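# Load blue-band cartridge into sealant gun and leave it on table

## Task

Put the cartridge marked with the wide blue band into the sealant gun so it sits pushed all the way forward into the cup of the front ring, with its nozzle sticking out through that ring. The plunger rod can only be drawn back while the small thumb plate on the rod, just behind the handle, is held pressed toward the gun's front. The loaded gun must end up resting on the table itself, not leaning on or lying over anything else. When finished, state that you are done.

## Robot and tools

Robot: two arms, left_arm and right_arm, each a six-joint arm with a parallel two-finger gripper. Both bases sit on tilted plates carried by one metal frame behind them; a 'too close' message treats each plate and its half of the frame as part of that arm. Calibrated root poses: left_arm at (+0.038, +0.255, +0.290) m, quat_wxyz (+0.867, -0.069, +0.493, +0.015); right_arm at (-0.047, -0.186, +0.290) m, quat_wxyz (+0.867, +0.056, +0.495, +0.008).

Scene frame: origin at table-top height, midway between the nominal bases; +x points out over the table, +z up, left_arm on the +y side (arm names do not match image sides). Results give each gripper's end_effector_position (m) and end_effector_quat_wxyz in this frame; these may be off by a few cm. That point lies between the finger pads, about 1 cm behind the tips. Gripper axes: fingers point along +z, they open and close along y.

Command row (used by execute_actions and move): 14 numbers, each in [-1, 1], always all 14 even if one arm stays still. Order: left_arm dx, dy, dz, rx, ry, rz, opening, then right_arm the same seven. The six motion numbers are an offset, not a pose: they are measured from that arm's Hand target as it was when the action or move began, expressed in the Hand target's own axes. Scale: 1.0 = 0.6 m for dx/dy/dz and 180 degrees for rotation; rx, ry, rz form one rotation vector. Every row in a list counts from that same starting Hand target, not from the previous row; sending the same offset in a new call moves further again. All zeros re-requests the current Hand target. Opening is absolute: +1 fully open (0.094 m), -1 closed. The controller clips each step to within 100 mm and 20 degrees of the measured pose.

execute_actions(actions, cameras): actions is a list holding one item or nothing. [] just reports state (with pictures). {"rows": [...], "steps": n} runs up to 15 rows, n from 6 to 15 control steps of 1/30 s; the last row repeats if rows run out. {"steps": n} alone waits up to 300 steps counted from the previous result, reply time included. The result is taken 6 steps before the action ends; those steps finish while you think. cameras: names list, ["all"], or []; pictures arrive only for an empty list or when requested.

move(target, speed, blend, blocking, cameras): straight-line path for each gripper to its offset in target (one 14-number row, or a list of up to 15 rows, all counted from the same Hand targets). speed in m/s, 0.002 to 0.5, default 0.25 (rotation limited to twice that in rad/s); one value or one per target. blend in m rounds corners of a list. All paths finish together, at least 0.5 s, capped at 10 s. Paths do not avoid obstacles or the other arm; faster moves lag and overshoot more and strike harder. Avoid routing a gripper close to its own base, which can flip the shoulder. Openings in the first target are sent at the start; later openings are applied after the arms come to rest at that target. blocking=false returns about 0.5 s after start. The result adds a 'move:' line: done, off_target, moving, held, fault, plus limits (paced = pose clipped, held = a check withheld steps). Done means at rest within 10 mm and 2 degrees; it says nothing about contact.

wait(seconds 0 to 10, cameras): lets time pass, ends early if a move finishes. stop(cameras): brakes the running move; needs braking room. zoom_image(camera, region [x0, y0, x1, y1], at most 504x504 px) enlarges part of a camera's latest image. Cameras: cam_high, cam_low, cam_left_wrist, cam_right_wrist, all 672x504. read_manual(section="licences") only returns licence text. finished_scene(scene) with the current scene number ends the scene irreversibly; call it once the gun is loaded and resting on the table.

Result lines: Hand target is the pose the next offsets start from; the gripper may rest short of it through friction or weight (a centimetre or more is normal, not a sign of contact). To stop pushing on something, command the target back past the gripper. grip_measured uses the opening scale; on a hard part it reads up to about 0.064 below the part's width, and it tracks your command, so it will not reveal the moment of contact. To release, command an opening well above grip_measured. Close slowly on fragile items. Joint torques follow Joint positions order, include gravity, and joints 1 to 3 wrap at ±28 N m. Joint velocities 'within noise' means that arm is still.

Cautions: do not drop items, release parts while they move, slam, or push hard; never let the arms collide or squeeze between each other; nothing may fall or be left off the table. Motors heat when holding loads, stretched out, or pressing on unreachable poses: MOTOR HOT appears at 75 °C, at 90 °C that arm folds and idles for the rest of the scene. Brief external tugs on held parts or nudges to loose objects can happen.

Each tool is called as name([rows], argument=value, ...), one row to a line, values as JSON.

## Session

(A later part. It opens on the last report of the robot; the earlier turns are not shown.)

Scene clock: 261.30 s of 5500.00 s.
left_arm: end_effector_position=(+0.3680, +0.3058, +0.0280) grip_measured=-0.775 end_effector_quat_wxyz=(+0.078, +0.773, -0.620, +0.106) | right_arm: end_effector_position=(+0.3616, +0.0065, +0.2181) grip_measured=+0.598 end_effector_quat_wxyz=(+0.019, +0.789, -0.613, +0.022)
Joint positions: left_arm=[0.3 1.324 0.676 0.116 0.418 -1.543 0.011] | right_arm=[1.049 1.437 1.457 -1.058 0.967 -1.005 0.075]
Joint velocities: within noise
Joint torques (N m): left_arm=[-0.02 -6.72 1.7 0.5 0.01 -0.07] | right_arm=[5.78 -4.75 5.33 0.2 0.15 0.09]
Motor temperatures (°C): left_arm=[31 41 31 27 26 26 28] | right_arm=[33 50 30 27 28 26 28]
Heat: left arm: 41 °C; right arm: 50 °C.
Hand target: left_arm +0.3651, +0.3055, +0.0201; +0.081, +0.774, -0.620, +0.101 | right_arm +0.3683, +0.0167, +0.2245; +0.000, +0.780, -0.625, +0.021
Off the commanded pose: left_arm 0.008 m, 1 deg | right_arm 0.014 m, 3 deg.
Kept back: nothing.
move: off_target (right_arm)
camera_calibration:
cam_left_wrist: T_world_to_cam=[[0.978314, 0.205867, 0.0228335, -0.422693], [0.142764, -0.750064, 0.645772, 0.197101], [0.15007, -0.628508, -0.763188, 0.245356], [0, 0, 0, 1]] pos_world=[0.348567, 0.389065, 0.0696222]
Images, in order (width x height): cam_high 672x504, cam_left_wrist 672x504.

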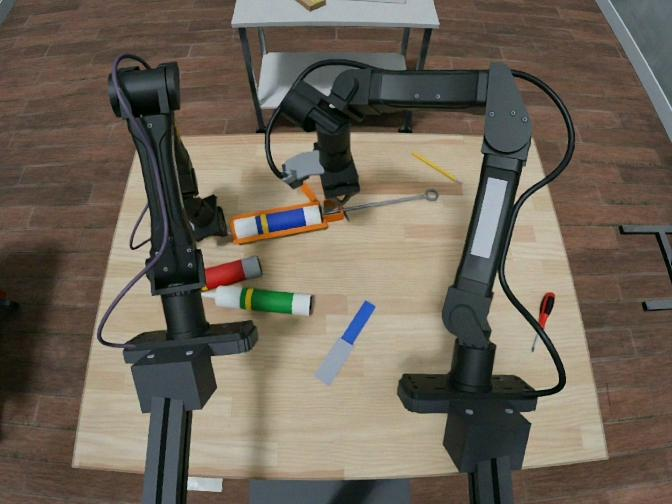

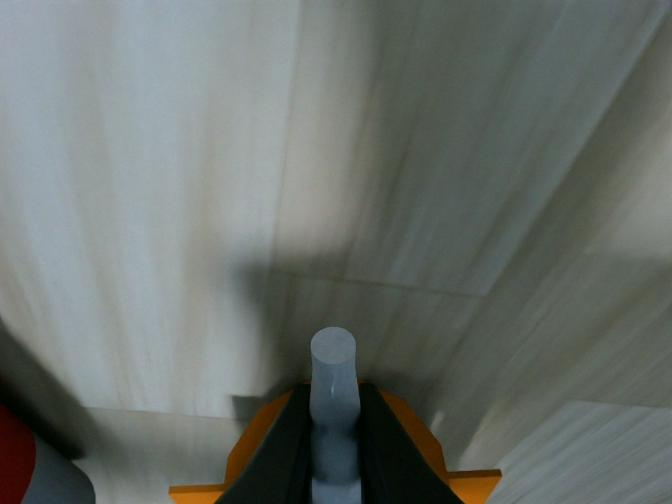

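move(target=[-0.036,0,-0.027,0,0,0,-0.9,0,0,0,0,0,0,0.6], speed=0.06, cameras=["cam_high","cam_left_wrist","cam_right_wrist"])

zoom_image(camera="cam_high", region=[205, 180, 375, 310])

zoom_image(camera="cam_right_wrist", region=[340, 60, 520, 210])

Scene clock: 266.90 s of 5500.00 s.
left_arm: end_effector_position=(+0.3660, +0.3218, +0.0328) grip_measured=-0.775 end_effector_quat_wxyz=(+0.080, +0.771, -0.621, +0.116) | right_arm: end_effector_position=(+0.3616, +0.0065, +0.2181) grip_measured=+0.598 end_effector_quat_wxyz=(+0.019, +0.789, -0.613, +0.022)
Joint positions: left_arm=[0.379 1.324 0.682 0.099 0.504 -1.498 0.011] | right_arm=[1.049 1.437 1.457 -1.058 0.967 -1.005 0.075]
Joint velocities: within noise
Joint torques (N m): left_arm=[2.51 -8.44 1.81 0.13 0.14 0.04] | right_arm=[5.76 -4.77 5.33 0.19 0.15 0.08]
Motor temperatures (°C): left_arm=[31 39 30 27 26 26 29] | right_arm=[33 49 29 27 28 26 28]
Heat: left arm: 39 °C; right arm: 49 °C.
Hand target: left_arm +0.3596, +0.3299, +0.0302; +0.081, +0.774, -0.620, +0.101 | right_arm +0.3683, +0.0167, +0.2245; +0.000, +0.780, -0.625, +0.021
Off the commanded pose: left_arm 0.011 m, 2 deg | right_arm 0.014 m, 3 deg.
Kept back: nothing.
move: off_target (left_arm, right_arm)
camera_calibration:
cam_left_wrist: T_world_to_cam=[[0.97822, 0.204894, 0.033233, -0.424198], [0.132673, -0.740309, 0.659046, 0.206386], [0.159637, -0.640282, -0.751368, 0.259243], [0, 0, 0, 1]] pos_world=[0.346192, 0.405694, 0.0728666]
cam_right_wrist: T_world_to_cam=[[0.974861, 0.222809, 0.00129128, -0.354993], [0.194222, -0.852595, 0.48514, -0.128306], [0.109195, -0.472693, -0.874436, 0.243131], [0, 0, 0, 1]] pos_world=[0.344441, 0.0846293, 0.275307]
Images, in order (width x height): cam_high 672x504, cam_left_wrist 672x504, cam_right_wrist 672x504.

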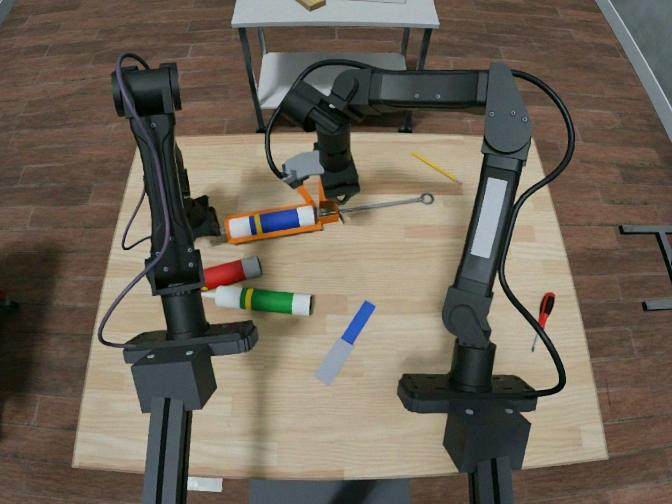

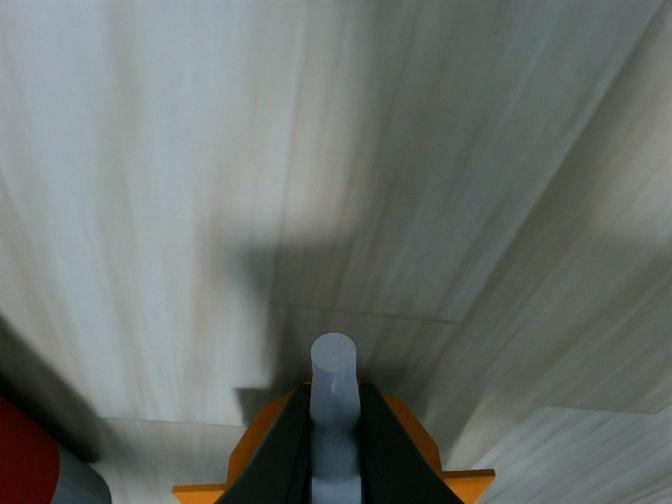

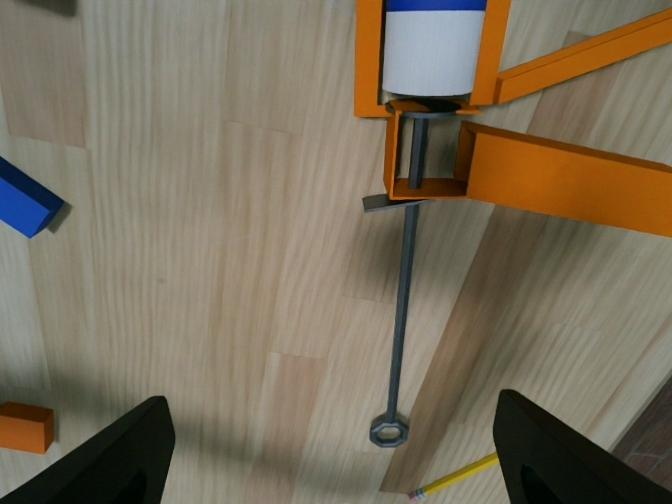

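Scaled by 2.965 from the camera's 672x504 image, which has a finer 960x720 frame.

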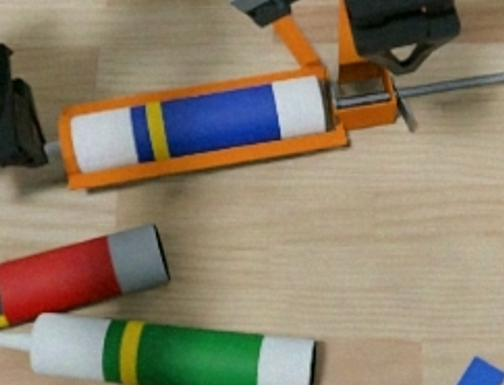

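Scaled by 2.800 from the camera's 672x504 image, which has a finer 960x720 frame.

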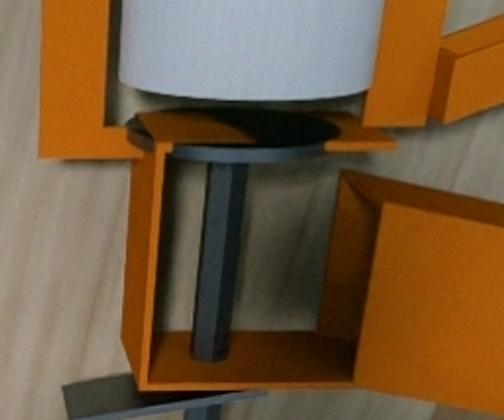

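move(target=[0.0085,0.001,0.0195,0,0,0,-0.9,0,0,0,0,0,0,0.6], speed=0.06, cameras=["cam_high","cam_left_wrist","cam_right_wrist"])

zoom_image(camera="cam_right_wrist", region=[340, 60, 520, 210])

Scene clock: 268.00 s of 5500.00 s.
left_arm: end_effector_position=(+0.3649, +0.3220, +0.0284) grip_measured=-0.775 end_effector_quat_wxyz=(+0.077, +0.773, -0.620, +0.108) | right_arm: end_effector_position=(+0.3616, +0.0065, +0.2181) grip_measured=+0.598 end_effector_quat_wxyz=(+0.019, +0.789, -0.613, +0.022)
Joint positions: left_arm=[0.367 1.339 0.686 0.109 0.478 -1.506 0.011] | right_arm=[1.049 1.437 1.457 -1.058 0.967 -1.005 0.075]
Joint velocities: within noise
Joint torques (N m): left_arm=[0.23 -6.72 1.61 0.45 -0.04 -0.07] | right_arm=[5.78 -4.78 5.33 0.2 0.15 0.08]
Motor temperatures (°C): left_arm=[31 39 30 27 26 26 29] | right_arm=[33 49 29 27 28 26 28]
Heat: left arm: 39 °C; right arm: 49 °C.
Hand target: left_arm +0.3607, +0.3221, +0.0202; +0.081, +0.774, -0.620, +0.101 | right_arm +0.3683, +0.0167, +0.2245; +0.000, +0.780, -0.625, +0.021
Off the commanded pose: left_arm 0.009 m, 1 deg | right_arm 0.014 m, 3 deg.
Kept back: nothing.
move: off_target (right_arm)
camera_calibration:
cam_left_wrist: T_world_to_cam=[[0.978136, 0.206236, 0.0267883, -0.423231], [0.140214, -0.749104, 0.647443, 0.210026], [0.153593, -0.629531, -0.761643, 0.255266], [0, 0, 0, 1]] pos_world=[0.345322, 0.405315, 0.0697793]
cam_right_wrist: T_world_to_cam=[[0.974861, 0.222809, 0.00129128, -0.354993], [0.194222, -0.852595, 0.48514, -0.128306], [0.109195, -0.472693, -0.874436, 0.243131], [0, 0, 0, 1]] pos_world=[0.344441, 0.0846293, 0.275307]
Images, in order (width x height): cam_high 672x504, cam_left_wrist 672x504, cam_right_wrist 672x504.

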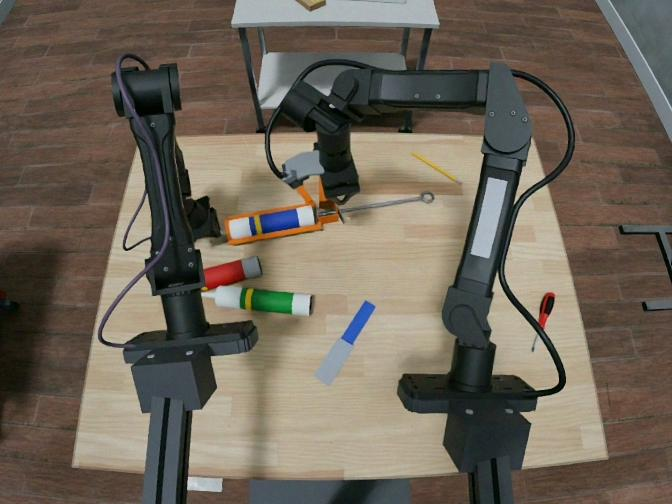

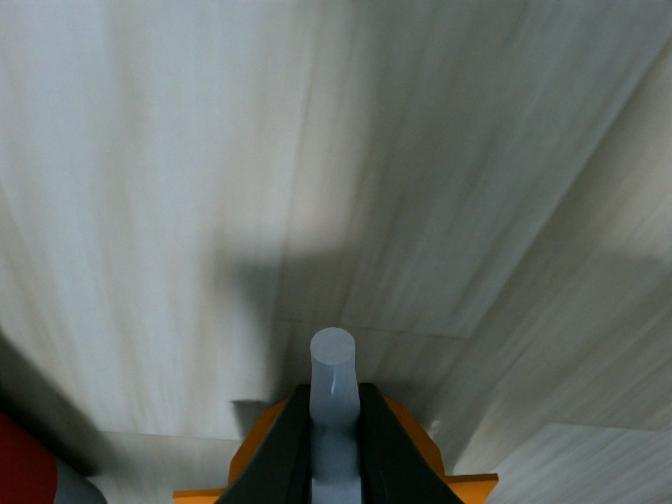

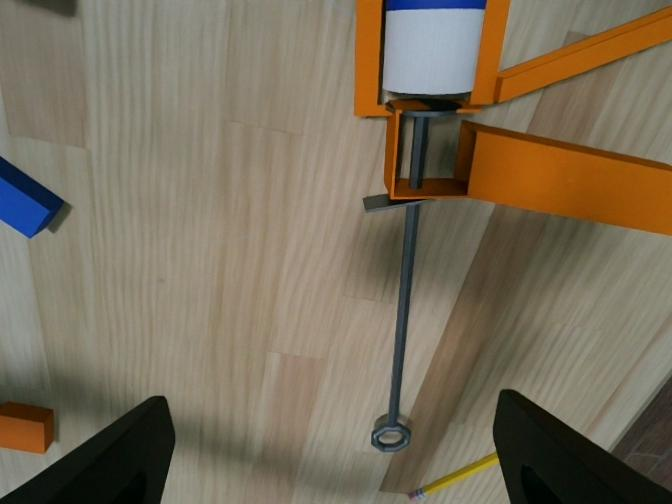

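Scaled by 2.800 from the camera's 672x504 image, which has a finer 960x720 frame.

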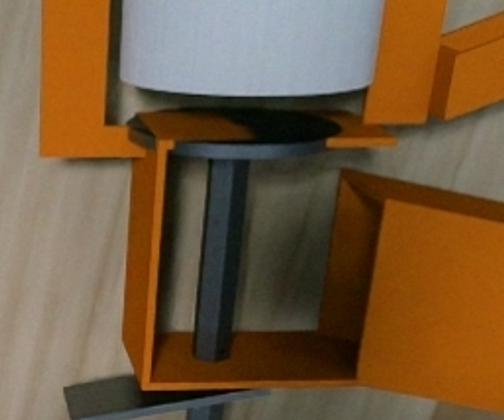

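Release slowly, then slide forward and raise.

move([
  [0,0,0,0,0,0,-0.55,0,0,0,0,0,0,0.6],
  [-0.09,0,0.012,0,0,0,-0.55,0,0,0,0,0,0,0.6],
  [-0.15,0,-0.2,0,0,0,-0.55,0,0,0,0,0,0,0.6],
], speed=[0.08,0.1,0.2])

zoom_image(camera="cam_right_wrist", region=[340, 60, 520, 210])

zoom_image(camera="cam_high", region=[205, 180, 375, 310])

Scene clock: 271.00 s of 5500.00 s.
left_arm: end_effector_position=(+0.3326, +0.4361, +0.1084) grip_measured=-0.552 end_effector_quat_wxyz=(+0.081, +0.775, -0.620, +0.096) | right_arm: end_effector_position=(+0.3616, +0.0065, +0.2181) grip_measured=+0.598 end_effector_quat_wxyz=(+0.019, +0.789, -0.613, +0.022)
Joint positions: left_arm=[0.931 1.31 0.87 -0.436 0.895 -1.026 0.021] | right_arm=[1.049 1.437 1.457 -1.058 0.967 -1.005 0.075]
Joint velocities: within noise
Joint torques (N m): left_arm=[3.89 -8.64 3.23 -0.03 0.3 0.06] | right_arm=[5.78 -4.77 5.33 0.2 0.15 0.09]
Motor temperatures (°C): left_arm=[31 39 30 27 26 26 28] | right_arm=[32 48 29 27 28 26 28]
Heat: left arm: 39 °C; right arm: 48 °C.
Hand target: left_arm +0.3349, +0.4370, +0.1131; +0.081, +0.774, -0.620, +0.101 | right_arm +0.3683, +0.0167, +0.2245; +0.000, +0.780, -0.625, +0.021
Off the commanded pose: left_arm 0.005 m, 1 deg | right_arm 0.014 m, 3 deg.
Kept back: nothing.
move: off_target (right_arm)
camera_calibration:
cam_left_wrist: T_world_to_cam=[[0.978501, 0.206172, 0.0052938, -0.415028], [0.15569, -0.755256, 0.63667, 0.246964], [0.135262, -0.622159, -0.771118, 0.396936], [0, 0, 0, 1]] pos_world=[0.313966, 0.519045, 0.151047]
cam_right_wrist: T_world_to_cam=[[0.974861, 0.222809, 0.00129128, -0.354993], [0.194222, -0.852595, 0.48514, -0.128306], [0.109195, -0.472693, -0.874436, 0.243131], [0, 0, 0, 1]] pos_world=[0.344441, 0.0846293, 0.275307]

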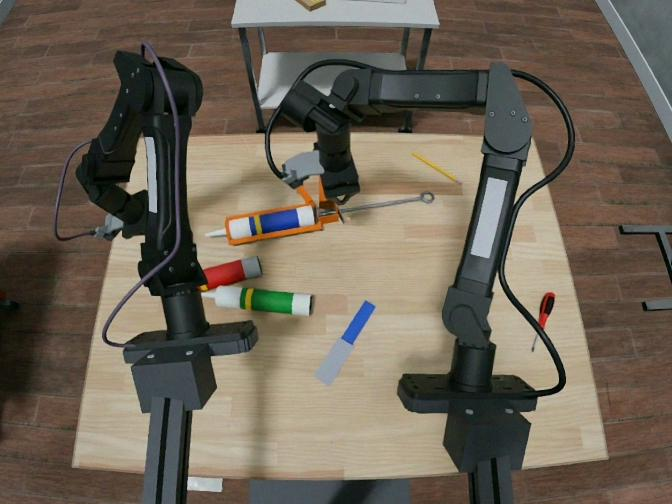

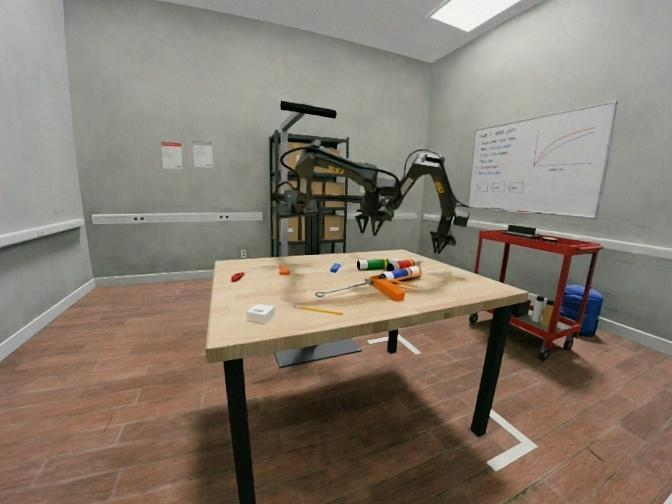

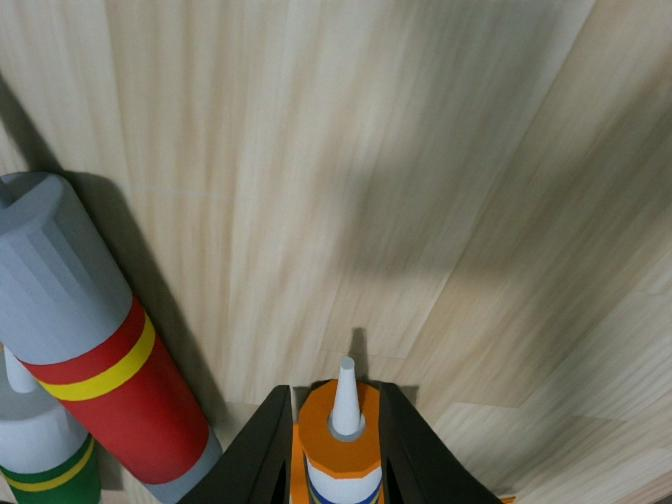

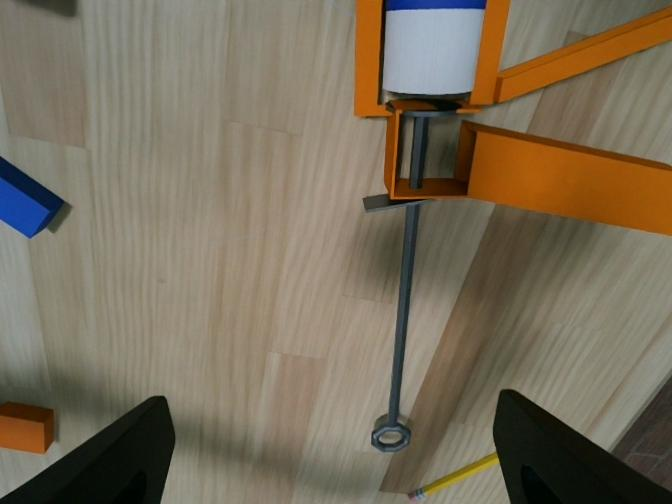

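Scaled by 2.800 from the camera's 672x504 image, which has a finer 960x720 frame.

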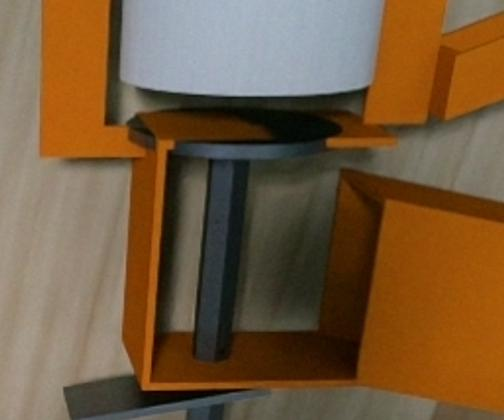

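Scaled by 2.965 from the camera's 672x504 image, which has a finer 960x720 frame.

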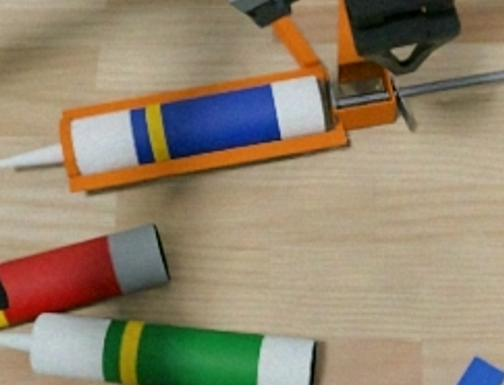

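finished_scene(scene=2)

The scene is finished: the task was done.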